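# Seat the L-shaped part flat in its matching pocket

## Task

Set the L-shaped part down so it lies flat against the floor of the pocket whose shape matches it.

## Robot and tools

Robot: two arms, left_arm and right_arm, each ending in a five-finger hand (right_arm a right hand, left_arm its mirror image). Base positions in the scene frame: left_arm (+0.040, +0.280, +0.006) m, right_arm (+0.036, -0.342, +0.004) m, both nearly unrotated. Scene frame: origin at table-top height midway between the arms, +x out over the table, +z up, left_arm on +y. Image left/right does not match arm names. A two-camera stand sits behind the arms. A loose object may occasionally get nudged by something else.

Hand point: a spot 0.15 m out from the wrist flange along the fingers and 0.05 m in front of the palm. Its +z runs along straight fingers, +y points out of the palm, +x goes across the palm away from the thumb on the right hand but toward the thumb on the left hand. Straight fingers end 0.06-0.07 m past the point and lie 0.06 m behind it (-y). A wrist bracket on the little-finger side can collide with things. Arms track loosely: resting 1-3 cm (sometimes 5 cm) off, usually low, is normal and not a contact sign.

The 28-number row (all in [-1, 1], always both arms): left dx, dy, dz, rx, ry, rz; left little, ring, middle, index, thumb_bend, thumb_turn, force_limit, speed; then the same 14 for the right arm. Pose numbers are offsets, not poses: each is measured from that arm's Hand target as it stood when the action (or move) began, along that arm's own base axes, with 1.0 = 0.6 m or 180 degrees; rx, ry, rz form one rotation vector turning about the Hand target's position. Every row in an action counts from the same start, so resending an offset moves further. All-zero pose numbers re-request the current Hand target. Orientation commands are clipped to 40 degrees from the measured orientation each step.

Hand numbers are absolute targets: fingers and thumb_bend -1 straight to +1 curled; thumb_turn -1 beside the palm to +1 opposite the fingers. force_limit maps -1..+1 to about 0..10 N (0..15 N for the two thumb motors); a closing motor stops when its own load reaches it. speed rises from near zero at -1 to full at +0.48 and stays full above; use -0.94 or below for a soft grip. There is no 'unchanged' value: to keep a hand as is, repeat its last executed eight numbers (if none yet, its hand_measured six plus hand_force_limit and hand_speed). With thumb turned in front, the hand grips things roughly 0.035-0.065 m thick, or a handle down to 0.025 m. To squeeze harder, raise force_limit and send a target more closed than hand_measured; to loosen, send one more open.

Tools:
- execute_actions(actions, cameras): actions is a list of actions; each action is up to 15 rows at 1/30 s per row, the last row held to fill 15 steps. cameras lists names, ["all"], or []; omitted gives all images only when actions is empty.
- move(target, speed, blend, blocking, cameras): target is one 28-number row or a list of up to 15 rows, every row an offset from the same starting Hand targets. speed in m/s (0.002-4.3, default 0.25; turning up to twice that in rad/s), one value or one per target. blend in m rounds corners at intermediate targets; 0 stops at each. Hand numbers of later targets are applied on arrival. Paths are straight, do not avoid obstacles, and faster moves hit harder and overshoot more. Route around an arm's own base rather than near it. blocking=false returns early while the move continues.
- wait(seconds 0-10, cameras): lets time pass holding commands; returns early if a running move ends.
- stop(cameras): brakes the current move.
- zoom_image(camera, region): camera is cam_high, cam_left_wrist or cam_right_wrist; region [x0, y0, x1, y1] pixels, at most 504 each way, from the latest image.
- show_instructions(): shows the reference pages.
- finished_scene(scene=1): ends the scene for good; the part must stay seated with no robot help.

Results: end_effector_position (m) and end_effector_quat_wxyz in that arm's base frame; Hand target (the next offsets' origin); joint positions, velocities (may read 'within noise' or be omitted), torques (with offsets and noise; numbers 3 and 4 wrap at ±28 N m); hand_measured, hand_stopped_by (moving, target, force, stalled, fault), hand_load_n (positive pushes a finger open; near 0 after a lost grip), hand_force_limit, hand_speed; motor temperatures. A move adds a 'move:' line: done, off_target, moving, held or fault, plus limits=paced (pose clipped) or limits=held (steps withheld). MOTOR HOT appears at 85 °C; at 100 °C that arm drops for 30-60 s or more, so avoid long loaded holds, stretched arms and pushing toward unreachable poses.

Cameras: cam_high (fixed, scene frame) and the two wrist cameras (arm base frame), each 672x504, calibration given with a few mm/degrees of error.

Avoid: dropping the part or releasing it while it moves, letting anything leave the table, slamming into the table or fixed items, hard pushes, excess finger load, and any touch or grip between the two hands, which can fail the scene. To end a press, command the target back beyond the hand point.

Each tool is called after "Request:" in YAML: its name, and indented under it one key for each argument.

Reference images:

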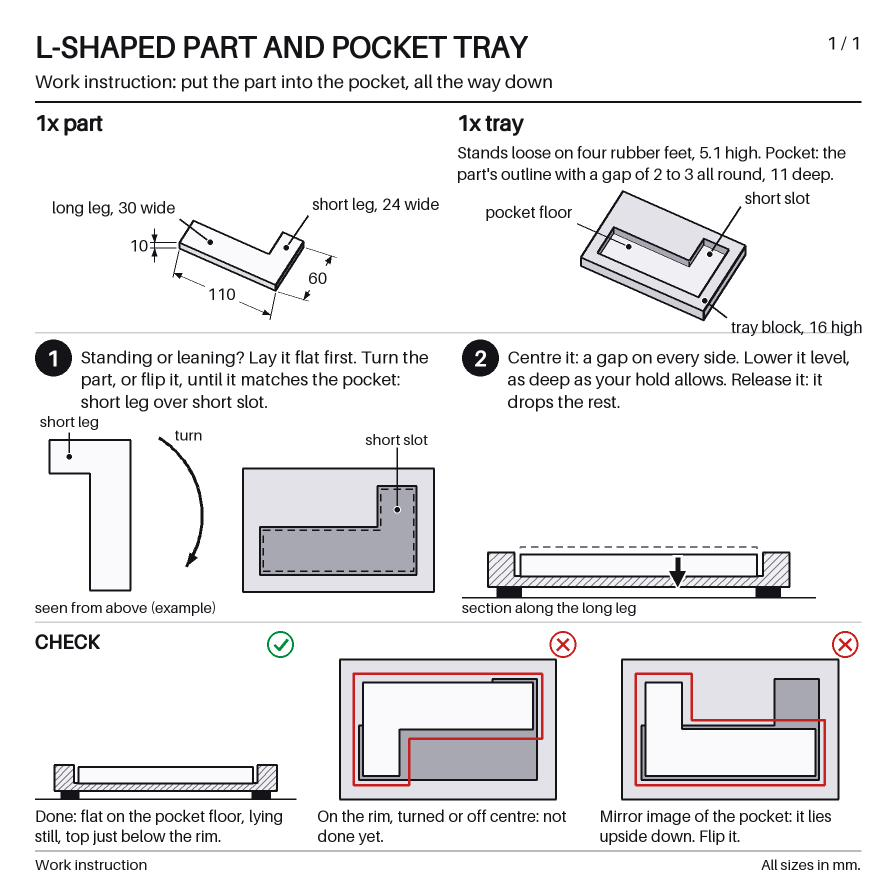

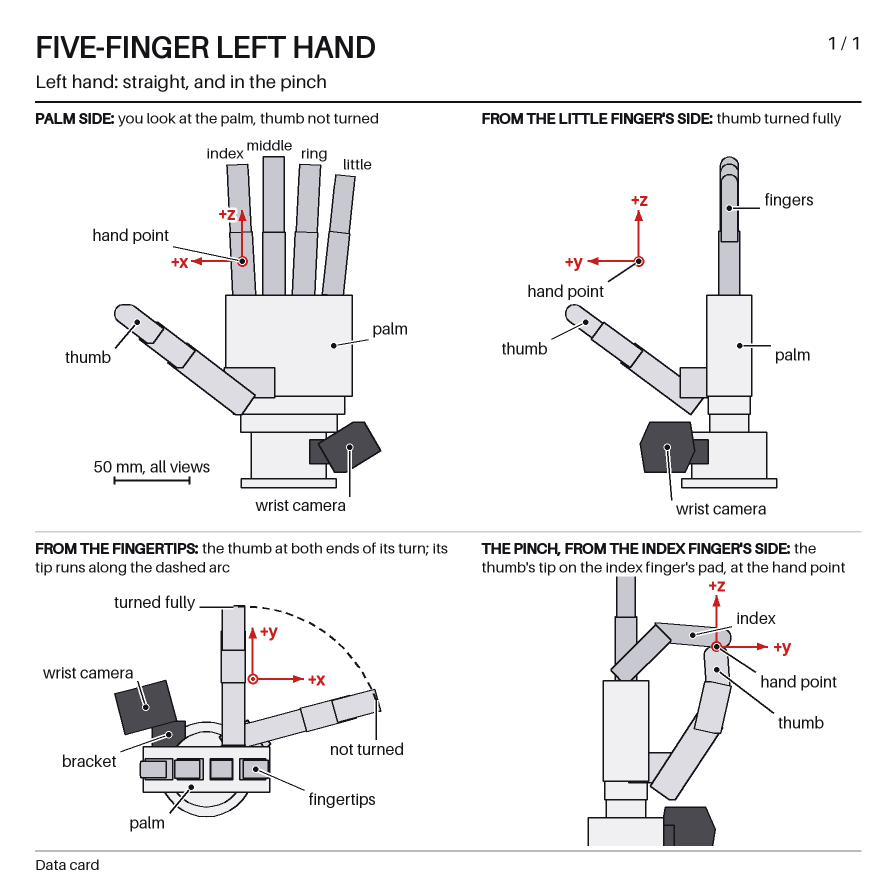

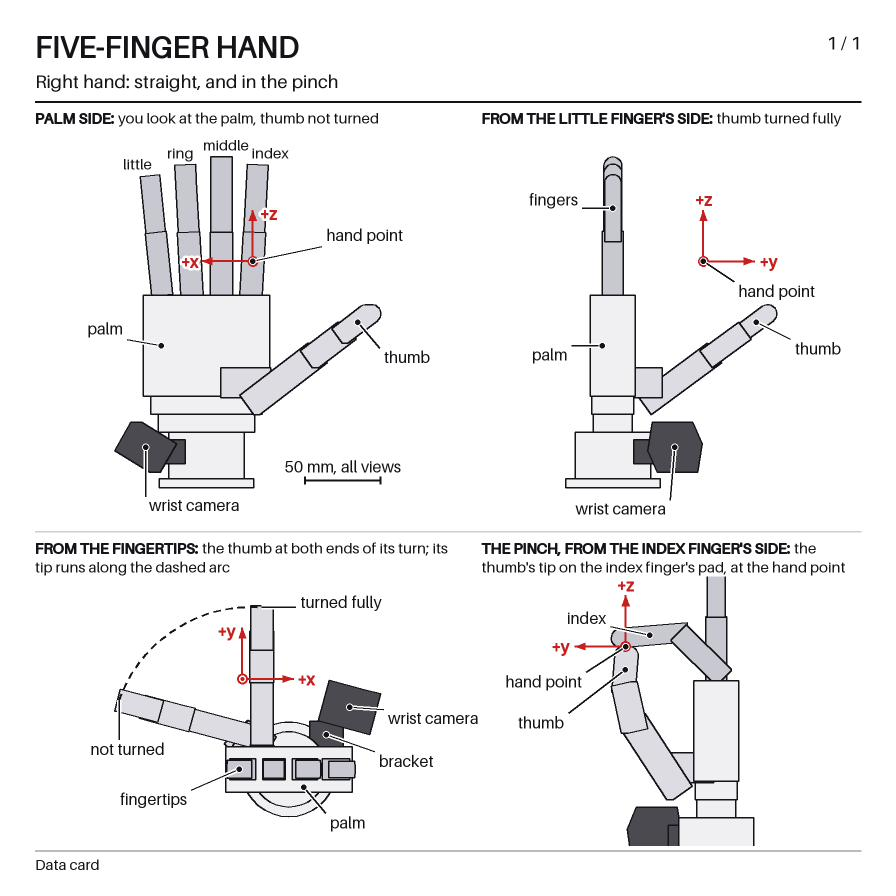

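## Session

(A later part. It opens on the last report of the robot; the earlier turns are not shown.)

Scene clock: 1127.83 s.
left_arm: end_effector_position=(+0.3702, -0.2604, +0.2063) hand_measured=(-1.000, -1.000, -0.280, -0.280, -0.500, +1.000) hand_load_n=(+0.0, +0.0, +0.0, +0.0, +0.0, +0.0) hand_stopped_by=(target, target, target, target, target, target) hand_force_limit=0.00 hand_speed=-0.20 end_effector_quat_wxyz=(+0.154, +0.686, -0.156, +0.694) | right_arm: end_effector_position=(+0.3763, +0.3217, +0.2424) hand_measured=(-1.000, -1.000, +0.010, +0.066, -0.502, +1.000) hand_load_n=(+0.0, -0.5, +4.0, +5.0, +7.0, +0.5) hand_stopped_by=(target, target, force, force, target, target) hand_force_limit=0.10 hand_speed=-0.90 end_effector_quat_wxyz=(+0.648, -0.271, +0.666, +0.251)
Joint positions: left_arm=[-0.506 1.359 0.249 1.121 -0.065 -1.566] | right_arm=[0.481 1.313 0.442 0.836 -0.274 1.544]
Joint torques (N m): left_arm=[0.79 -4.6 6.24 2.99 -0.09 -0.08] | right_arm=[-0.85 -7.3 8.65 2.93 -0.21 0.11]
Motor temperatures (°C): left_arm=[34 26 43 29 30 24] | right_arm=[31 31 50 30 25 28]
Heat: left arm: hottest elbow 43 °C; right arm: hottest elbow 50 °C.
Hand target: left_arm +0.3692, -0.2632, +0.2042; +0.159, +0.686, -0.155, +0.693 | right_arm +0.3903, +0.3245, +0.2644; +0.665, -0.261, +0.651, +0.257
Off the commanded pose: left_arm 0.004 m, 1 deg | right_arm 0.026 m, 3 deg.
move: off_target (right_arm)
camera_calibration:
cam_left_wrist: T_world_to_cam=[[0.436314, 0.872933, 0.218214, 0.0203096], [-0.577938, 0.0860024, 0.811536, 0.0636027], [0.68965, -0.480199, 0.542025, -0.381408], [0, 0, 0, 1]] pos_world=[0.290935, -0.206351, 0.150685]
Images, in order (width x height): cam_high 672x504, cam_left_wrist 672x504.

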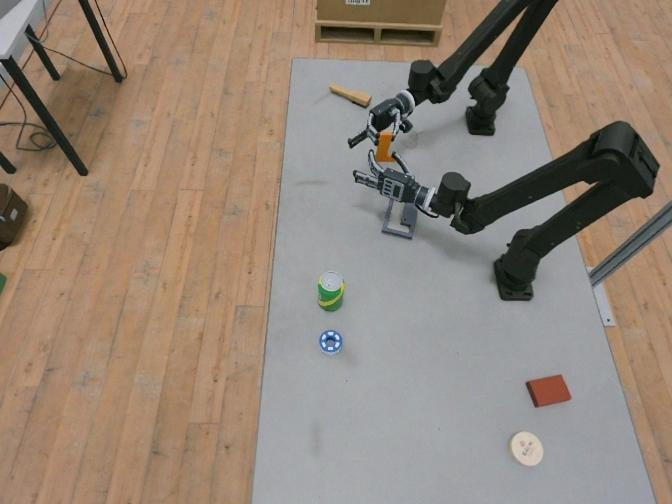

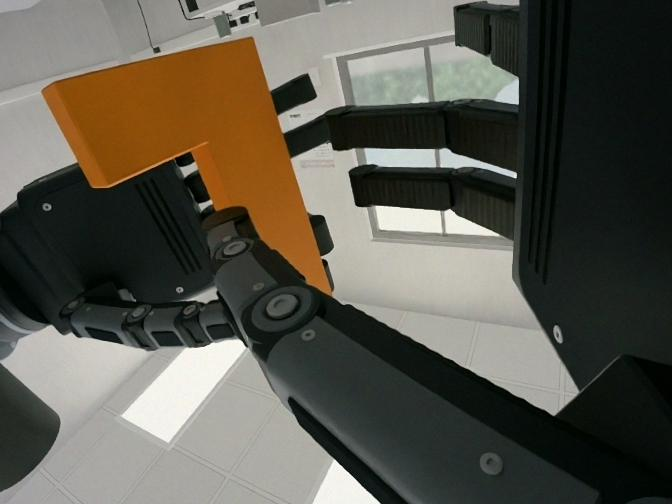

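Request:
move:
  target: [0.0018,-0.0287,-0.0105,0,0,-0.0167, -1,-1,-0.28,-0.28,-0.5,1,0,-0.2, 0,0,0,0,0,0, -1,-1,0.4,0.4,-0.5,1,0.1,-0.9]
  speed: 0.06
  cameras: ["cam_high","cam_left_wrist"]

Scene clock: 1199.93 s.
left_arm: end_effector_position=(+0.3643, -0.2724, +0.1887) hand_measured=(-1.000, -1.000, -0.280, -0.280, -0.500, +1.000) hand_load_n=(+0.0, +0.0, +0.0, +0.0, +0.0, -0.5) hand_stopped_by=(target, target, target, target, target, target) hand_force_limit=0.00 hand_speed=-0.20 end_effector_quat_wxyz=(+0.168, +0.691, -0.175, +0.681) | right_arm: end_effector_position=(+0.3763, +0.3217, +0.2424) hand_measured=(-1.000, -1.000, +0.010, +0.066, -0.502, +1.000) hand_load_n=(+0.0, +0.0, +4.0, +5.0, +7.0, +0.5) hand_stopped_by=(target, target, force, force, target, target) hand_force_limit=0.10 hand_speed=-0.90 end_effector_quat_wxyz=(+0.648, -0.271, +0.666, +0.251)
Joint positions: left_arm=[-0.522 1.424 0.249 1.159 -0.032 -1.566] | right_arm=[0.481 1.313 0.442 0.836 -0.274 1.544]
Joint torques (N m): left_arm=[0.67 -4.89 8.05 2.93 0.04 -0.09] | right_arm=[-0.73 -7.36 8.65 2.93 -0.21 0.09]
Heat: left arm: hottest elbow 41 °C; right arm: hottest elbow 51 °C.
Hand target: left_arm +0.3702, -0.2804, +0.1979; +0.177, +0.682, -0.173, +0.689 | right_arm +0.3903, +0.3245, +0.2644; +0.665, -0.261, +0.651, +0.257
Off the commanded pose: left_arm 0.014 m, 2 deg | right_arm 0.026 m, 3 deg.
move: off_target (left_arm, right_arm)
camera_calibration:
cam_left_wrist: T_world_to_cam=[[0.4829, 0.847915, 0.21874, 0.0132964], [-0.554053, 0.102414, 0.826158, 0.0685774], [0.67811, -0.520145, 0.519245, -0.375925], [0, 0, 0, 1]] pos_world=[0.286493, -0.213833, 0.135633]
Images, in order (width x height): cam_high 672x504, cam_left_wrist 672x504.

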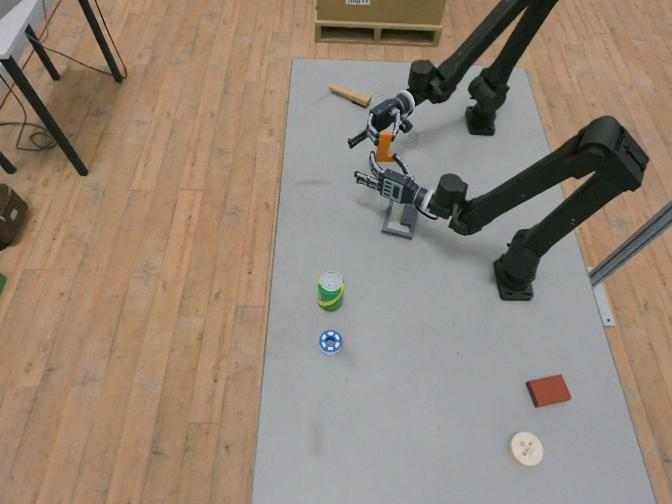

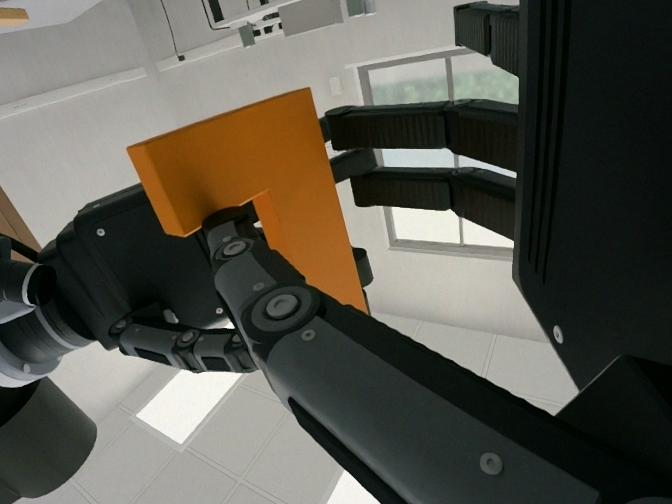

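Request:
move:
  target:
    - [-0.0162,0.063,0.0118,0,0,0, -1,-1,-0.28,-0.28,-0.5,1,0,-0.2, 0,0,0,0,0,0, -1,-1,0.4,0.4,-0.5,1,0.1,-0.9]
    - [0.0765,0.0748,0.0702,0,0,0, -1,-1,-0.28,-0.28,-0.5,1,0,-0.2, 0,0,0,0,0,0, -1,-1,0.4,0.4,-0.5,1,0.1,-0.9]
    - [-0.0023,0.0377,0.0102,0,0,0, -1,-1,-0.28,-0.28,-0.5,1,0,-0.2, 0,0,0,0,0,0, -1,-1,0.4,0.4,-0.5,1,0.1,-0.9]
  speed: 0.12
  blend: [0.015,0,0]

Scene clock: 1266.73 s.
left_arm: end_effector_position=(+0.3721, -0.2562, +0.2101) hand_measured=(-1.000, -1.000, -0.280, -0.280, -0.500, +1.000) hand_load_n=(+0.0, +0.0, +0.0, +0.0, +0.0, -0.5) hand_stopped_by=(target, target, target, target, target, target) hand_force_limit=0.00 hand_speed=-0.20 end_effector_quat_wxyz=(+0.173, +0.678, -0.173, +0.693) | right_arm: end_effector_position=(+0.3763, +0.3217, +0.2424) hand_measured=(-1.000, -1.000, +0.010, +0.066, -0.502, +1.000) hand_load_n=(+0.0, +0.0, +4.5, +4.0, +6.0, +1.0) hand_stopped_by=(target, target, force, force, target, target) hand_force_limit=0.10 hand_speed=-0.90 end_effector_quat_wxyz=(+0.648, -0.271, +0.666, +0.251)
Joint positions: left_arm=[-0.448 1.36 0.258 1.121 0.046 -1.567] | right_arm=[0.481 1.313 0.442 0.836 -0.274 1.544]
Joint torques (N m): left_arm=[0.73 -4.84 5.53 3 -0.1 -0.08] | right_arm=[-0.85 -7.18 8.62 2.93 -0.18 0.11]
Heat: left arm: hottest elbow 41 °C; right arm: hottest elbow 51 °C.
Hand target: left_arm +0.3687, -0.2578, +0.2039; +0.178, +0.682, -0.173, +0.688 | right_arm +0.3904, +0.3245, +0.2644; +0.665, -0.261, +0.651, +0.257
Off the commanded pose: left_arm 0.007 m, 1 deg | right_arm 0.026 m, 3 deg.
move: off_target (right_arm)

Request:
move:
  target:
    - [0.0882,0.0333,0.0602,0,0,0, -1,-1,-0.28,-0.28,-0.5,1,0,-0.2, 0,0,0,0,0,0, -1,-1,0.4,0.4,-0.5,1,0.1,-0.9]
    - [0.0005,-0.001,-0.006,0,0,0, -1,-1,-0.28,-0.28,-0.5,1,0,-0.2, 0,0,0,0,0,0, -1,-1,0.4,0.4,-0.5,1,0.1,-0.9]
  speed: 0.12
  cameras: ["cam_left_wrist"]

Scene clock: 1285.53 s.
left_arm: end_effector_position=(+0.3726, -0.2569, +0.2067) hand_measured=(-1.000, -1.000, -0.280, -0.280, -0.500, +1.000) hand_load_n=(+0.0, +0.0, +0.0, +0.0, +0.0, -0.5) hand_stopped_by=(target, target, target, target, target, target) hand_force_limit=0.00 hand_speed=-0.20 end_effector_quat_wxyz=(+0.173, +0.678, -0.173, +0.693) | right_arm: end_effector_position=(+0.3763, +0.3217, +0.2424) hand_measured=(-1.000, -1.000, +0.010, +0.066, -0.502, +1.000) hand_load_n=(+0.0, -0.5, +4.0, +4.0, +6.0, +1.0) hand_stopped_by=(target, target, force, force, target, target) hand_force_limit=0.10 hand_speed=-0.90 end_effector_quat_wxyz=(+0.648, -0.271, +0.666, +0.251)
Joint positions: left_arm=[-0.45 1.381 0.258 1.144 0.045 -1.567] | right_arm=[0.481 1.313 0.442 0.836 -0.274 1.544]
Joint torques (N m): left_arm=[0.79 -4.54 5.3 2.89 -0.1 -0.08] | right_arm=[-0.79 -7.18 8.68 2.92 -0.2 0.1]
Heat: left arm: hottest elbow 41 °C; right arm: hottest elbow 51 °C.
Hand target: left_arm +0.3691, -0.2584, +0.2003; +0.178, +0.682, -0.173, +0.688 | right_arm +0.3904, +0.3245, +0.2644; +0.665, -0.261, +0.651, +0.257
Off the commanded pose: left_arm 0.007 m, 1 deg | right_arm 0.026 m, 3 deg.
move: off_target (right_arm)
camera_calibration:
cam_left_wrist: T_world_to_cam=[[0.479922, 0.849759, 0.21814, -0.00609135], [-0.57903, 0.120005, 0.806426, 0.0747151], [0.65909, -0.513331, 0.549629, -0.380304], [0, 0, 0, 1]] pos_world=[0.29684, -0.199012, 0.150102]
Images, in order (width x height): cam_left_wrist 672x504.

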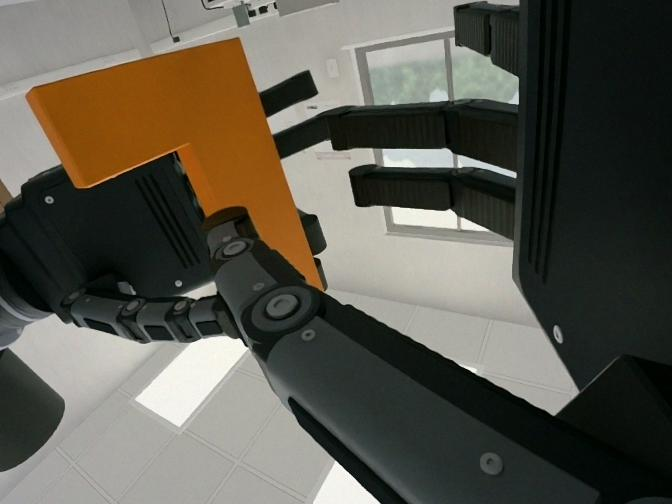

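Request:
move:
  target: [0.007,-0.037,0.007,0,0,0, -1,-1,-0.28,-0.28,-0.5,1,0,-0.2, 0,0,0,0,0,0, -1,-1,0.4,0.4,-0.5,1,0.1,-0.9]
  speed: 0.08
  cameras: ["cam_left_wrist"]

Scene clock: 1297.27 s.
left_arm: end_effector_position=(+0.3655, -0.2727, +0.2004) hand_measured=(-1.000, -1.000, -0.280, -0.280, -0.500, +1.000) hand_load_n=(+0.0, +0.0, +0.0, +0.0, +0.0, -0.5) hand_stopped_by=(target, target, target, target, target, target) hand_force_limit=0.00 hand_speed=-0.20 end_effector_quat_wxyz=(+0.172, +0.684, -0.174, +0.687) | right_arm: end_effector_position=(+0.3763, +0.3217, +0.2424) hand_measured=(-1.000, -1.000, +0.010, +0.066, -0.502, +1.000) hand_load_n=(+0.0, +0.0, +4.5, +3.5, +6.0, +1.0) hand_stopped_by=(target, target, force, force, target, target) hand_force_limit=0.10 hand_speed=-0.90 end_effector_quat_wxyz=(+0.648, -0.271, +0.666, +0.251)
Joint positions: left_arm=[-0.517 1.395 0.258 1.142 -0.023 -1.567] | right_arm=[0.481 1.313 0.442 0.836 -0.274 1.544]
Joint torques (N m): left_arm=[0.73 -4.84 8.57 1.87 -0.11 -0.07] | right_arm=[-0.85 -7.59 8.73 2.92 -0.2 0.09]
Heat: left arm: hottest elbow 41 °C; right arm: hottest elbow 51 °C.
Hand target: left_arm +0.3733, -0.2806, +0.2046; +0.178, +0.682, -0.173, +0.689 | right_arm +0.3904, +0.3245, +0.2644; +0.665, -0.261, +0.651, +0.257
Off the commanded pose: left_arm 0.012 m, 1 deg | right_arm 0.026 m, 3 deg.
move: off_target (left_arm, right_arm)
camera_calibration:
cam_left_wrist: T_world_to_cam=[[0.483067, 0.848307, 0.216845, 0.0108324], [-0.567489, 0.114736, 0.815348, 0.0699968], [0.666785, -0.516925, 0.53683, -0.381489], [0, 0, 0, 1]] pos_world=[0.288861, -0.214422, 0.145374]
Images, in order (width x height): cam_left_wrist 672x504.

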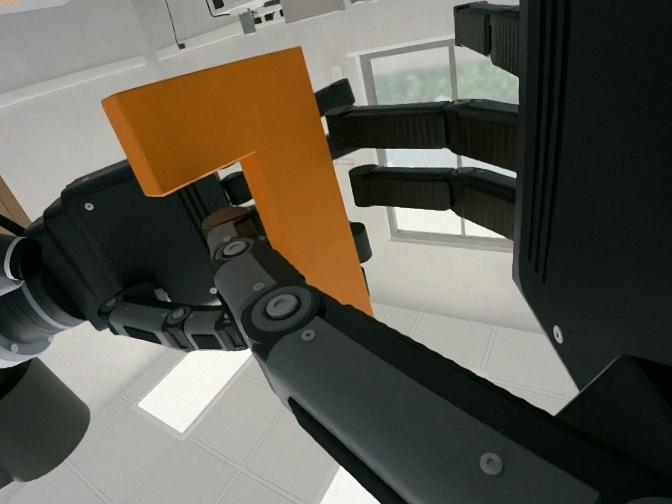

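Request:
move:
  target: [0,0,0,0,0,0, -1,-1,-0.28,-0.28,-0.5,1,0,-0.2, -0.013,0.0152,0,0,0,0, -1,-1,0.4,0.4,-0.5,1,0.1,-0.9]
  speed: 0.05
  cameras: ["cam_left_wrist"]

Scene clock: 1319.37 s.
left_arm: end_effector_position=(+0.3655, -0.2727, +0.2004) hand_measured=(-1.000, -1.000, -0.280, -0.280, -0.500, +1.000) hand_load_n=(+0.0, +0.5, +0.0, +0.0, +0.0, -0.5) hand_stopped_by=(target, target, target, target, target, target) hand_force_limit=0.00 hand_speed=-0.20 end_effector_quat_wxyz=(+0.172, +0.684, -0.174, +0.687) | right_arm: end_effector_position=(+0.3756, +0.3256, +0.2423) hand_measured=(-1.000, -1.000, +0.010, +0.066, -0.502, +1.000) hand_load_n=(+0.0, +0.0, +4.5, +4.0, +6.0, +1.0) hand_stopped_by=(target, target, force, force, target, target) hand_force_limit=0.10 hand_speed=-0.90 end_effector_quat_wxyz=(+0.650, -0.268, +0.667, +0.247)
Joint positions: left_arm=[-0.517 1.395 0.258 1.142 -0.023 -1.567] | right_arm=[0.5 1.313 0.442 0.836 -0.245 1.544]
Joint torques (N m): left_arm=[0.73 -4.72 8.57 1.91 -0.1 -0.07] | right_arm=[0.67 -8 8.2 2.93 0.03 0.09]
Heat: left arm: hottest elbow 42 °C; right arm: hottest elbow 51 °C.
Hand target: left_arm +0.3733, -0.2806, +0.2046; +0.178, +0.682, -0.173, +0.689 | right_arm +0.3825, +0.3337, +0.2644; +0.664, -0.261, +0.651, +0.257
Off the commanded pose: left_arm 0.012 m, 1 deg | right_arm 0.024 m, 3 deg.
move: off_target (left_arm, right_arm)
camera_calibration:
cam_left_wrist: T_world_to_cam=[[0.483067, 0.848307, 0.216845, 0.0108324], [-0.567489, 0.114736, 0.815348, 0.0699968], [0.666785, -0.516925, 0.53683, -0.381489], [0, 0, 0, 1]] pos_world=[0.288861, -0.214422, 0.145374]
Images, in order (width x height): cam_left_wrist 672x504.

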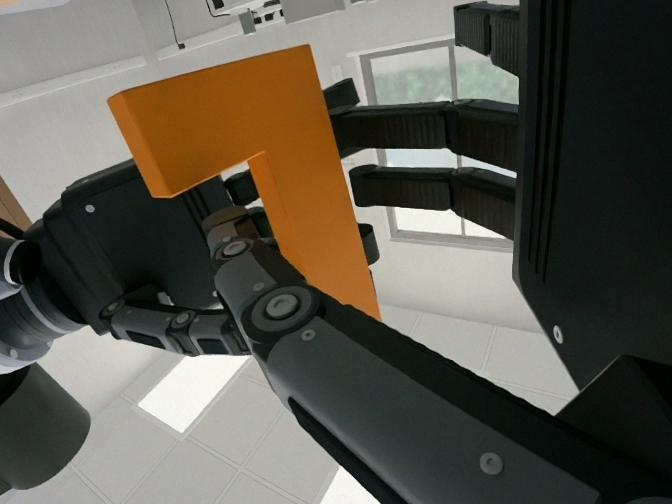

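Request:
zoom_image:
  camera: "cam_left_wrist"
  region: [100, 30, 400, 330]

Scaled by 1.680 from the camera's 672x504 image, which has a finer 960x720 frame.

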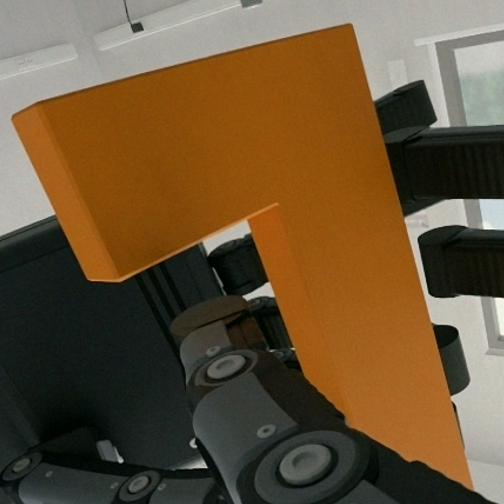

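Request:
move:
  target: [0,0,0,0,0,0, -1,-1,-0.28,-0.28,-0.5,1,0,-0.2, -0.0083,0.0092,0,0,0,0, -1,-1,0.4,0.4,-0.5,1,0.1,-0.9]
  speed: 0.05
  cameras: ["cam_left_wrist"]

Scene clock: 1350.07 s.
left_arm: end_effector_position=(+0.3655, -0.2727, +0.2004) hand_measured=(-1.000, -1.000, -0.280, -0.280, -0.500, +1.000) hand_load_n=(+0.0, +0.0, +0.0, +0.0, +0.0, +0.0) hand_stopped_by=(target, target, target, target, target, target) hand_force_limit=0.00 hand_speed=-0.20 end_effector_quat_wxyz=(+0.172, +0.684, -0.174, +0.687) | right_arm: end_effector_position=(+0.3725, +0.3315, +0.2422) hand_measured=(-1.000, -1.000, +0.010, +0.066, -0.502, +1.000) hand_load_n=(+0.0, +0.0, +4.5, +4.0, +6.0, +1.0) hand_stopped_by=(target, target, force, force, target, target) hand_force_limit=0.10 hand_speed=-0.90 end_effector_quat_wxyz=(+0.650, -0.268, +0.667, +0.247)
Joint positions: left_arm=[-0.517 1.395 0.258 1.142 -0.023 -1.567] | right_arm=[0.521 1.313 0.442 0.836 -0.223 1.544]
Joint torques (N m): left_arm=[0.67 -4.84 8.57 1.89 -0.1 -0.07] | right_arm=[0.62 -8.35 7.98 2.91 0.07 0.07]
Heat: left arm: hottest elbow 43 °C; right arm: hottest elbow 51 °C.
Hand target: left_arm +0.3733, -0.2806, +0.2046; +0.178, +0.682, -0.173, +0.689 | right_arm +0.3775, +0.3392, +0.2644; +0.664, -0.261, +0.651, +0.257
Off the commanded pose: left_arm 0.012 m, 1 deg | right_arm 0.024 m, 3 deg.
move: off_target (left_arm, right_arm)
camera_calibration:
cam_left_wrist: T_world_to_cam=[[0.483067, 0.848307, 0.216845, 0.0108324], [-0.567489, 0.114736, 0.815348, 0.0699968], [0.666785, -0.516925, 0.53683, -0.381489], [0, 0, 0, 1]] pos_world=[0.288861, -0.214422, 0.145374]
Images, in order (width x height): cam_left_wrist 672x504.

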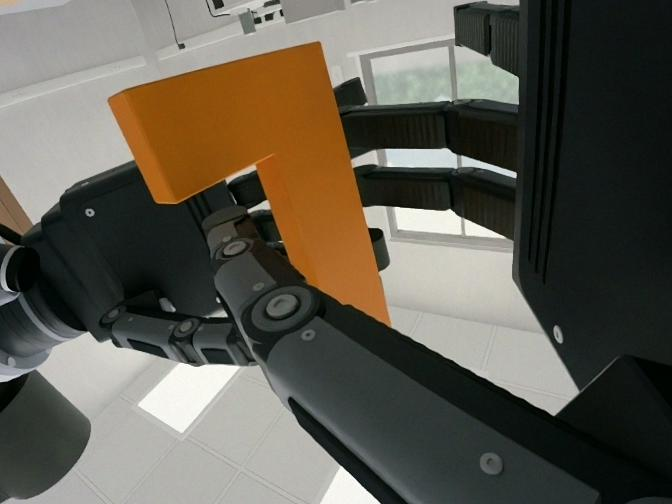

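Request:
move:
  target: [0.013,0.0174,0,0,0,0, -1,-1,-0.28,-0.28,-0.5,1,0,-0.2, -0.0043,0.005,0,0,0,0, -1,-1,0.4,0.4,-0.5,1,0.1,-0.9]
  speed: 0.05
  cameras: ["cam_left_wrist"]

Scene clock: 1368.97 s.
left_arm: end_effector_position=(+0.3681, -0.2671, +0.1986) hand_measured=(-1.000, -1.000, -0.280, -0.280, -0.500, +1.000) hand_load_n=(+0.0, +0.0, +0.0, +0.0, +0.0, -0.5) hand_stopped_by=(target, target, target, target, target, target) hand_force_limit=0.00 hand_speed=-0.20 end_effector_quat_wxyz=(+0.176, +0.684, -0.178, +0.685) | right_arm: end_effector_position=(+0.3707, +0.3346, +0.2422) hand_measured=(-1.000, -1.000, +0.010, +0.066, -0.502, +1.000) hand_load_n=(+0.0, +0.0, +4.5, +4.0, +6.0, +1.0) hand_stopped_by=(target, target, force, force, target, target) hand_force_limit=0.10 hand_speed=-0.90 end_effector_quat_wxyz=(+0.650, -0.268, +0.667, +0.246)
Joint positions: left_arm=[-0.484 1.399 0.258 1.142 0.022 -1.567] | right_arm=[0.533 1.313 0.442 0.836 -0.21 1.544]
Joint torques (N m): left_arm=[1.9 -4.84 8.94 1.87 0.05 -0.08] | right_arm=[0.79 -8.35 7.83 2.88 0.11 0.1]
Heat: left arm: hottest elbow 43 °C; right arm: hottest elbow 51 °C.
Hand target: left_arm +0.3812, -0.2701, +0.2045; +0.177, +0.682, -0.173, +0.688 | right_arm +0.3750, +0.3421, +0.2644; +0.665, -0.261, +0.651, +0.257
Off the commanded pose: left_arm 0.015 m, 1 deg | right_arm 0.024 m, 3 deg.
move: off_target (left_arm, right_arm)
camera_calibration:
cam_left_wrist: T_world_to_cam=[[0.493497, 0.842288, 0.216823, -0.000279376], [-0.56319, 0.119494, 0.817642, 0.0716012], [0.662781, -0.525616, 0.533338, -0.37959], [0, 0, 0, 1]] pos_world=[0.292048, -0.207839, 0.143966]
Images, in order (width x height): cam_left_wrist 672x504.

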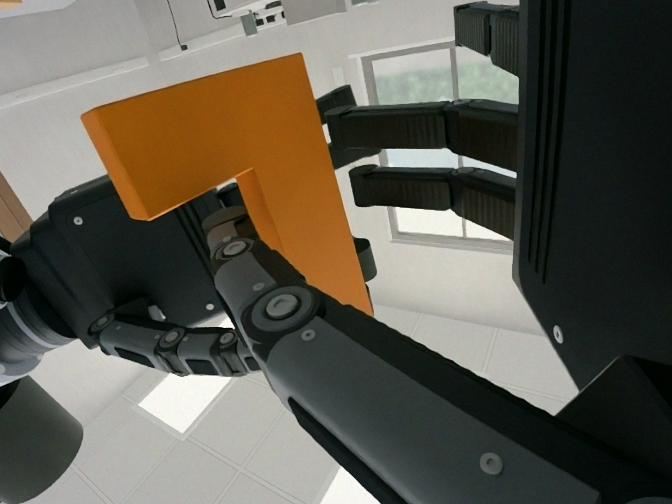

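Request:
move:
  target: [0.004,0.0053,0.0015,0,0,0, -1,-1,-0.28,-0.28,-0.45,1,0,-0.2, -0.0038,0.0044,0,0,0,0, -1,-1,0.4,0.4,-0.5,1,0.1,-0.9]
  speed: 0.05
  cameras: ["cam_left_wrist"]

Scene clock: 1378.67 s.
left_arm: end_effector_position=(+0.3698, -0.2641, +0.1971) hand_measured=(-1.000, -1.000, -0.280, -0.280, -0.450, +1.000) hand_load_n=(+0.0, +0.0, +0.0, +0.0, +0.0, -0.5) hand_stopped_by=(target, target, target, target, target, target) hand_force_limit=0.00 hand_speed=-0.20 end_effector_quat_wxyz=(+0.176, +0.686, -0.179, +0.683) | right_arm: end_effector_position=(+0.3688, +0.3376, +0.2422) hand_measured=(-1.000, -1.000, +0.010, +0.066, -0.502, +1.000) hand_load_n=(+0.0, +0.0, +4.5, +4.0, +6.0, +1.0) hand_stopped_by=(target, target, force, force, target, target) hand_force_limit=0.10 hand_speed=-0.90 end_effector_quat_wxyz=(+0.650, -0.268, +0.667, +0.246)
Joint positions: left_arm=[-0.471 1.399 0.258 1.136 0.036 -1.567] | right_arm=[0.544 1.313 0.442 0.836 -0.2 1.544]
Joint torques (N m): left_arm=[1.9 -5.01 9.11 1.88 0.05 -0.08] | right_arm=[0.97 -8.53 7.76 2.88 0.15 0.09]
Heat: left arm: hottest elbow 44 °C; right arm: hottest elbow 50 °C.
Hand target: left_arm +0.3835, -0.2670, +0.2054; +0.178, +0.682, -0.173, +0.689 | right_arm +0.3726, +0.3449, +0.2644; +0.664, -0.261, +0.651, +0.257
Off the commanded pose: left_arm 0.016 m, 1 deg | right_arm 0.024 m, 3 deg.
move: off_target (left_arm, right_arm)
camera_calibration:
cam_left_wrist: T_world_to_cam=[[0.495153, 0.841386, 0.21655, -0.00401467], [-0.559252, 0.117926, 0.820568, 0.0708714], [0.664877, -0.527412, 0.528938, -0.378762], [0, 0, 0, 1]] pos_world=[0.293453, -0.204744, 0.143056]
Images, in order (width x height): cam_left_wrist 672x504.

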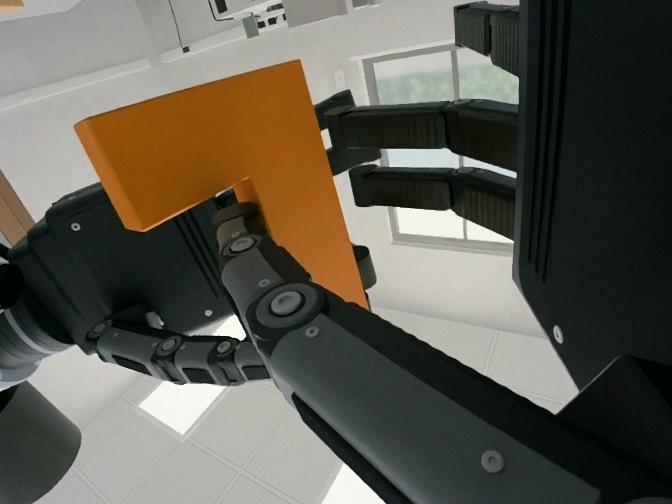

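Request:
zoom_image:
  camera: "cam_left_wrist"
  region: [170, 130, 420, 330]

Scaled by 2.016 from the camera's 672x504 image, which has a finer 960x720 frame.

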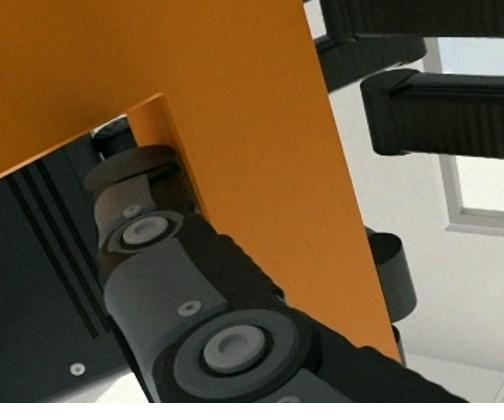

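Request:
move:
  target: [0,0,0,0,0,0, -1,-1,0.4,0.4,-0.45,1,0.1,-0.9, 0,0,0,0,0,0, -1,-1,0.4,0.4,-0.5,1,0.1,-0.9]
  speed: 0.05
  cameras: ["cam_left_wrist"]

Scene clock: 1390.73 s.
left_arm: end_effector_position=(+0.3700, -0.2639, +0.1970) hand_measured=(-1.000, -1.000, -0.032, +0.006, -0.452, +1.000) hand_load_n=(+0.0, +0.0, +5.5, +6.5, +6.0, +0.5) hand_stopped_by=(target, target, force, force, target, target) hand_force_limit=0.10 hand_speed=-0.90 end_effector_quat_wxyz=(+0.176, +0.686, -0.179, +0.683) | right_arm: end_effector_position=(+0.3685, +0.3381, +0.2423) hand_measured=(-1.000, -1.000, +0.010, +0.066, -0.502, +1.000) hand_load_n=(+0.0, +0.0, +4.0, +4.0, +5.5, +1.0) hand_stopped_by=(target, target, force, force, target, target) hand_force_limit=0.10 hand_speed=-0.90 end_effector_quat_wxyz=(+0.649, -0.267, +0.668, +0.247)
Joint positions: left_arm=[-0.47 1.399 0.258 1.136 0.037 -1.567] | right_arm=[0.546 1.313 0.442 0.836 -0.199 1.547]
Joint torques (N m): left_arm=[1.9 -5.07 9.11 1.91 0.03 -0.08] | right_arm=[0.62 -8.53 7.75 2.85 0.08 0.05]
Heat: left arm: hottest elbow 44 °C; right arm: hottest elbow 50 °C.
Hand target: left_arm +0.3835, -0.2670, +0.2054; +0.177, +0.682, -0.173, +0.689 | right_arm +0.3727, +0.3448, +0.2644; +0.665, -0.261, +0.651, +0.257
Off the commanded pose: left_arm 0.016 m, 1 deg | right_arm 0.023 m, 3 deg.
move: off_target (left_arm, right_arm)
camera_calibration:
cam_left_wrist: T_world_to_cam=[[0.494989, 0.841496, 0.216496, -0.00413293], [-0.558922, 0.11759, 0.82084, 0.0707828], [0.665276, -0.527311, 0.528537, -0.37871], [0, 0, 0, 1]] pos_world=[0.293554, -0.204543, 0.142955]
Images, in order (width x height): cam_left_wrist 672x504.

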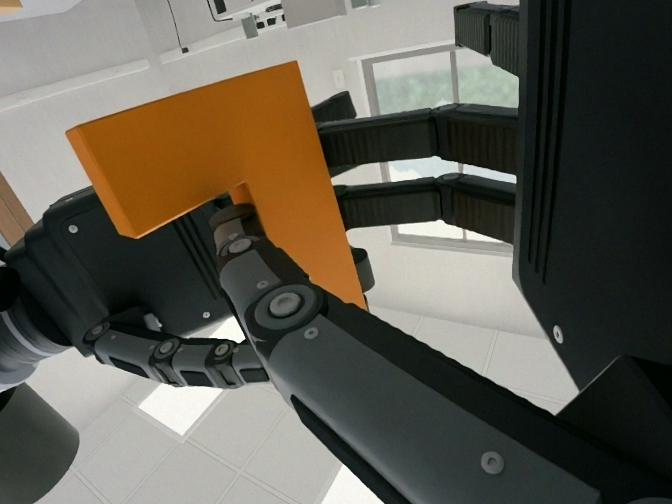

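Request:
move:
  target: [0,0,0,0,0,0, -1,-1,0.4,0.4,-0.45,1,0.1,-0.9, 0,0,0,0,0,0, -1,-1,-0.5,-0.5,-0.75,1,0.1,-0.85]
  speed: 0.05
  cameras: ["cam_left_wrist","cam_high"]

Scene clock: 1408.20 s.
left_arm: end_effector_position=(+0.3703, -0.2635, +0.1968) hand_measured=(-1.000, -1.000, -0.032, +0.006, -0.452, +1.000) hand_load_n=(+0.0, +0.0, +5.5, +6.5, +6.5, +1.0) hand_stopped_by=(target, target, force, force, target, target) hand_force_limit=0.10 hand_speed=-0.90 end_effector_quat_wxyz=(+0.175, +0.686, -0.178, +0.683) | right_arm: end_effector_position=(+0.3685, +0.3381, +0.2423) hand_measured=(-1.000, -1.000, -0.500, -0.500, -0.750, +1.000) hand_load_n=(+0.0, +0.0, +0.0, +0.0, +0.0, +0.0) hand_stopped_by=(target, target, target, target, target, target) hand_force_limit=0.10 hand_speed=-0.85 end_effector_quat_wxyz=(+0.649, -0.267, +0.668, +0.247)
Joint positions: left_arm=[-0.469 1.399 0.258 1.135 0.037 -1.567] | right_arm=[0.546 1.313 0.442 0.836 -0.199 1.547]
Joint torques (N m): left_arm=[1.85 -5.01 9.11 1.95 0.03 -0.08] | right_arm=[0.85 -8.41 7.73 2.88 0.07 0.06]
Heat: left arm: hottest elbow 44 °C; right arm: hottest elbow 50 °C.
Hand target: left_arm +0.3835, -0.2670, +0.2054; +0.177, +0.682, -0.173, +0.688 | right_arm +0.3727, +0.3448, +0.2644; +0.665, -0.261, +0.651, +0.257
Off the commanded pose: left_arm 0.016 m, 1 deg | right_arm 0.023 m, 3 deg.
move: off_target (left_arm, right_arm)
camera_calibration:
cam_left_wrist: T_world_to_cam=[[0.49411, 0.842017, 0.216478, -0.00418186], [-0.558534, 0.11662, 0.821243, 0.0705629], [0.666254, -0.526695, 0.527918, -0.378653], [0, 0, 0, 1]] pos_world=[0.293757, -0.204142, 0.142854]
Images, in order (width x height): cam_high 672x504, cam_left_wrist 672x504.

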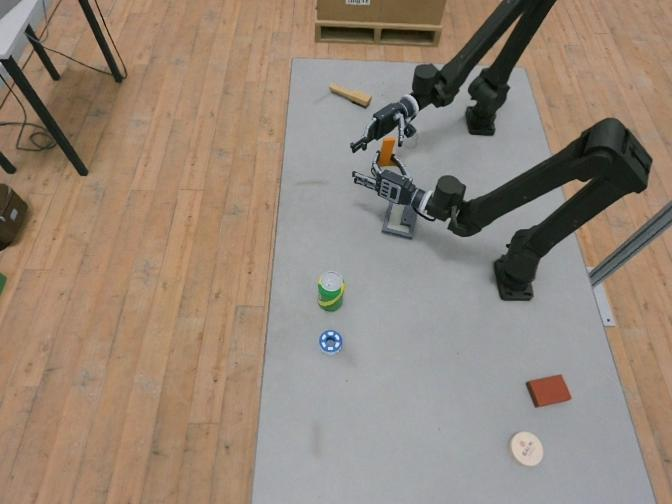

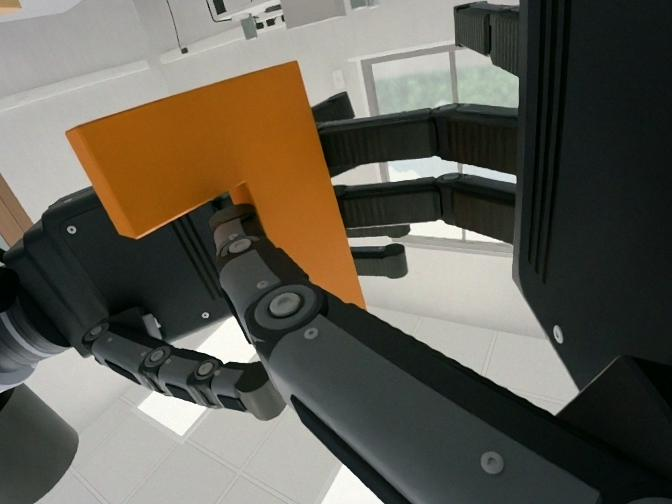

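Request:
move:
  target:
    - [0,0,0,0,0,0, -1,-1,0.4,0.4,-0.45,1,0.1,-0.9, -0.01,-0.232,0,0,0,0, -1,-1,-0.5,-0.5,-0.75,1,0.1,-0.85]
    - [0,0,0,0,0,0, -1,-1,0.4,0.4,-0.45,1,0.1,-0.9, -0.07,-0.5,0.02,0,0,0, -1,-1,-0.5,-0.5,-0.75,1,0.1,-0.85]
  speed: [0.06,0.25]
  blend: [0.02,0]
  cameras: ["cam_left_wrist","cam_high"]

Scene clock: 1417.77 s.
left_arm: end_effector_position=(+0.3703, -0.2635, +0.1968) hand_measured=(-1.000, -1.000, -0.032, +0.006, -0.452, +1.000) hand_load_n=(+0.0, +0.0, +5.0, +6.5, +6.5, +1.0) hand_stopped_by=(target, target, force, force, target, target) hand_force_limit=0.10 hand_speed=-0.90 end_effector_quat_wxyz=(+0.175, +0.686, -0.178, +0.683) | right_arm: end_effector_position=(+0.3226, +0.0522, +0.2658) hand_measured=(-1.000, -1.000, -0.500, -0.500, -0.750, +1.000) hand_load_n=(+0.0, +0.0, +0.0, +0.0, +0.5, +0.0) hand_stopped_by=(target, target, target, target, target, target) hand_force_limit=0.10 hand_speed=-0.85 end_effector_quat_wxyz=(+0.661, -0.263, +0.653, +0.259)
Joint positions: left_arm=[-0.469 1.399 0.258 1.135 0.037 -1.567] | right_arm=[-0.508 1.09 0.321 0.797 -1.264 1.589]
Joint torques (N m): left_arm=[1.79 -5.07 9.1 1.94 0.03 -0.07] | right_arm=[-0.73 -4.37 8.03 1.65 -0.18 0.09]
Heat: left arm: hottest elbow 45 °C; right arm: hottest elbow 49 °C.
Hand target: left_arm +0.3835, -0.2670, +0.2054; +0.177, +0.682, -0.173, +0.688 | right_arm +0.3308, +0.0449, +0.2763; +0.665, -0.261, +0.651, +0.257
Off the commanded pose: left_arm 0.016 m, 1 deg | right_arm 0.015 m, 1 deg.
move: off_target (left_arm, right_arm)
camera_calibration:
cam_left_wrist: T_world_to_cam=[[0.49411, 0.842017, 0.216478, -0.00418186], [-0.558534, 0.11662, 0.821243, 0.0705629], [0.666254, -0.526695, 0.527918, -0.378653], [0, 0, 0, 1]] pos_world=[0.293757, -0.204142, 0.142854]
Images, in order (width x height): cam_high 672x504, cam_left_wrist 672x504.

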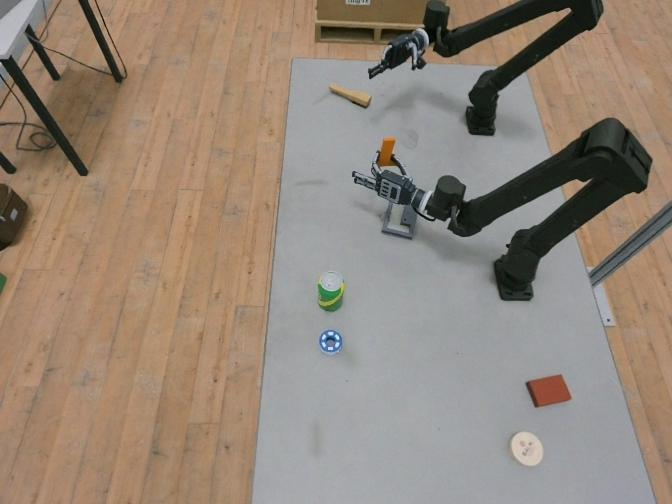

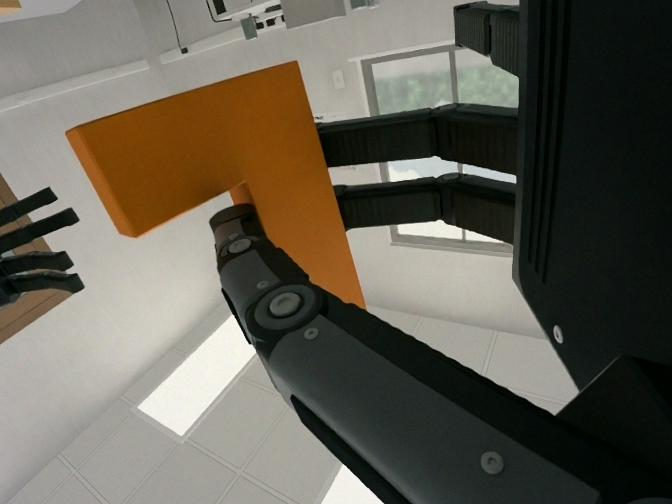

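Request:
move:
  target: [-0.0808,0.0867,0.0743,0.5027,-0.044,-0.0821, -1,-1,0.4,0.4,-0.45,1,0.1,-0.9, 0,0,0,0,0,0, -1,-1,-0.5,-0.5,-0.75,1,0.1,-0.85]
  speed: 0.16
  cameras: ["cam_left_wrist","cam_high"]

Scene clock: 1487.10 s.
left_arm: end_effector_position=(+0.3217, -0.2033, +0.2154) hand_measured=(-1.000, -1.000, -0.032, +0.006, -0.452, +1.000) hand_load_n=(+0.0, +0.0, +5.0, +6.0, +6.5, +1.0) hand_stopped_by=(target, target, force, force, target, target) hand_force_limit=0.10 hand_speed=-0.90 end_effector_quat_wxyz=(+0.282, -0.546, +0.703, -0.357) | right_arm: end_effector_position=(+0.3226, +0.0521, +0.2659) hand_measured=(-1.000, -1.000, -0.500, -0.500, -0.750, +1.000) hand_load_n=(+0.0, +0.0, +0.0, +0.0, +0.0, -0.5) hand_stopped_by=(target, target, target, target, target, target) hand_force_limit=0.10 hand_speed=-0.85 end_effector_quat_wxyz=(+0.661, -0.262, +0.653, +0.259)
Joint positions: left_arm=[-0.6 0.829 0.745 -0.573 -0.288 -0.207] | right_arm=[-0.509 1.09 0.321 0.797 -1.264 1.59]
Joint torques (N m): left_arm=[0.73 -2.73 17.48 1.59 -0.25 0.13] | right_arm=[-0.67 -4.19 8.09 1.61 -0.18 0.09]
Heat: left arm: hottest elbow 47 °C; right arm: hottest elbow 47 °C.
Hand target: left_arm +0.3350, -0.2150, +0.2500; +0.290, -0.536, +0.697, -0.378 | right_arm +0.3307, +0.0448, +0.2763; +0.665, -0.261, +0.651, +0.257
Off the commanded pose: left_arm 0.039 m, 3 deg | right_arm 0.015 m, 1 deg.
move: off_target (left_arm, right_arm)
camera_calibration:
cam_left_wrist: T_world_to_cam=[[0.519832, -0.356553, 0.776302, -0.407415], [-0.726865, -0.662046, 0.182653, 0.0546547], [0.448822, -0.659215, -0.603319, -0.0377524], [0, 0, 0, 1]] pos_world=[0.268458, -0.133968, 0.283517]
Images, in order (width x height): cam_high 672x504, cam_left_wrist 672x504.

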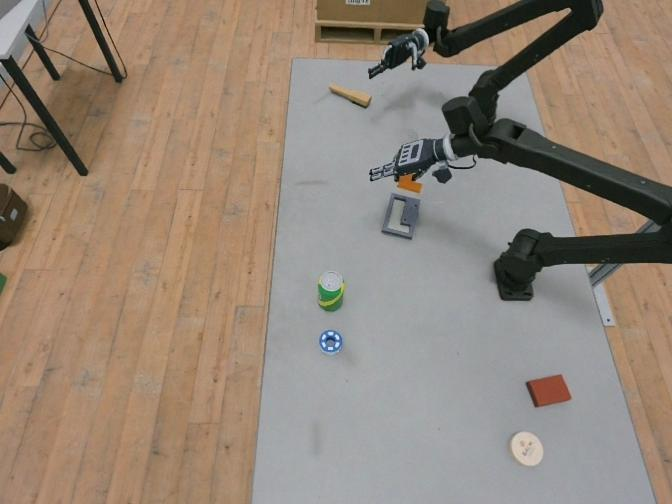

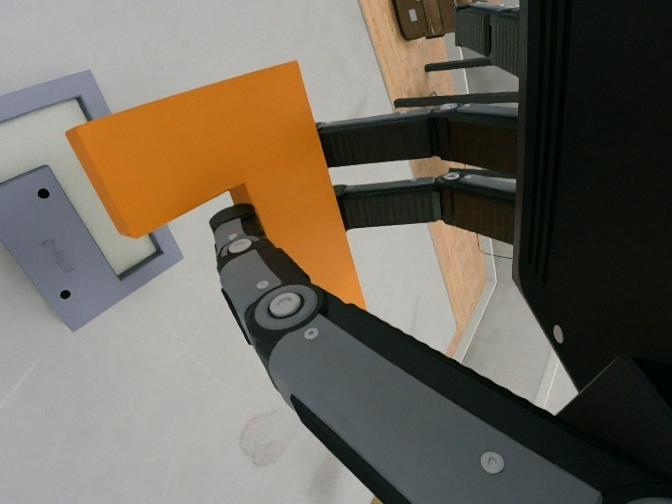

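Request:
zoom_image:
  camera: "cam_left_wrist"
  region: [0, 50, 200, 340]

Request:
zoom_image:
  camera: "cam_left_wrist"
  region: [50, 50, 390, 330]

Request:
zoom_image:
  camera: "cam_high"
  region: [360, 150, 450, 250]

Scaled by 1.738 from the camera's 672x504 image, which has a finer 960x720 frame.

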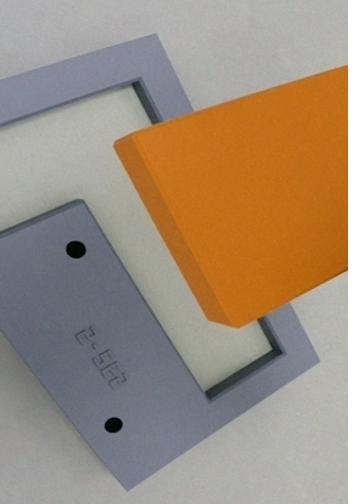

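Scaled by 1.482 from the camera's 672x504 image, which has a finer 960x720 frame.

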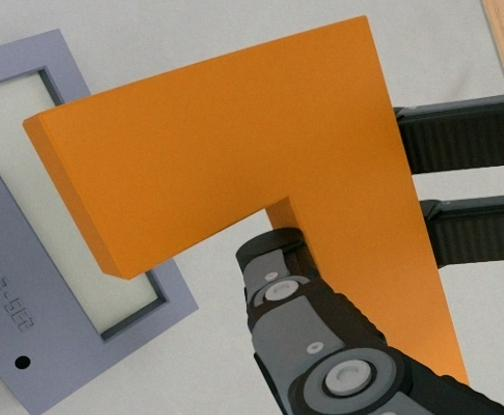

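Scaled by 5.040 from the camera's 672x504 image, which has a finer 960x720 frame.

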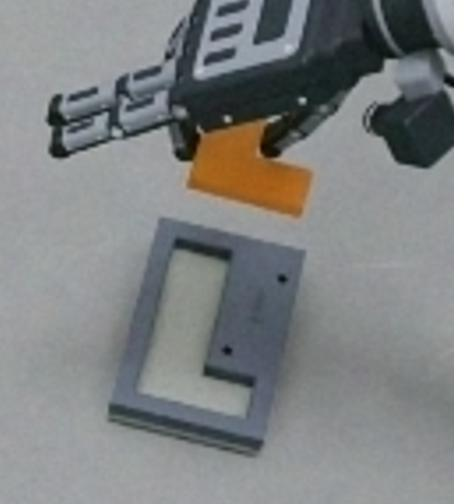

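Request:
zoom_image:
  camera: "cam_left_wrist"
  region: [40, 100, 180, 260]

Request:
zoom_image:
  camera: "cam_left_wrist"
  region: [200, 40, 380, 220]

Request:
zoom_image:
  camera: "cam_left_wrist"
  region: [220, 170, 400, 350]

Scaled by 3.150 from the camera's 672x504 image, which has a finer 960x720 frame.

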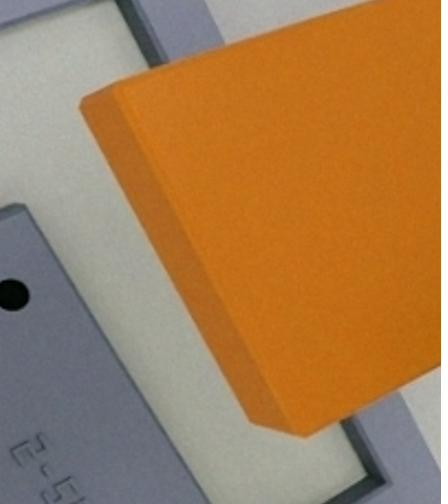

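Scaled by 2.800 from the camera's 672x504 image, which has a finer 960x720 frame.

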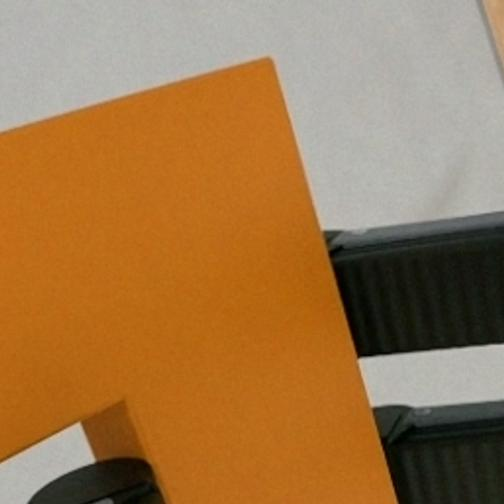

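Scaled by 2.800 from the camera's 672x504 image, which has a finer 960x720 frame.

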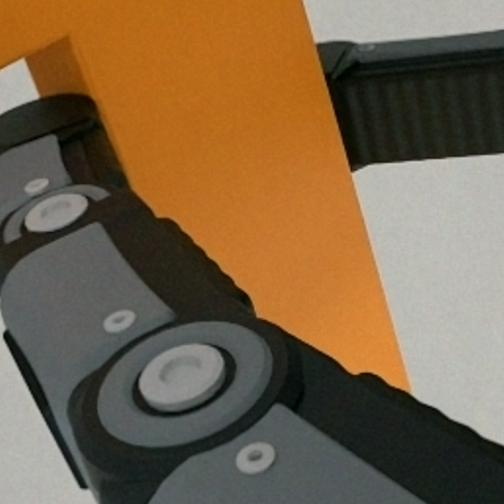

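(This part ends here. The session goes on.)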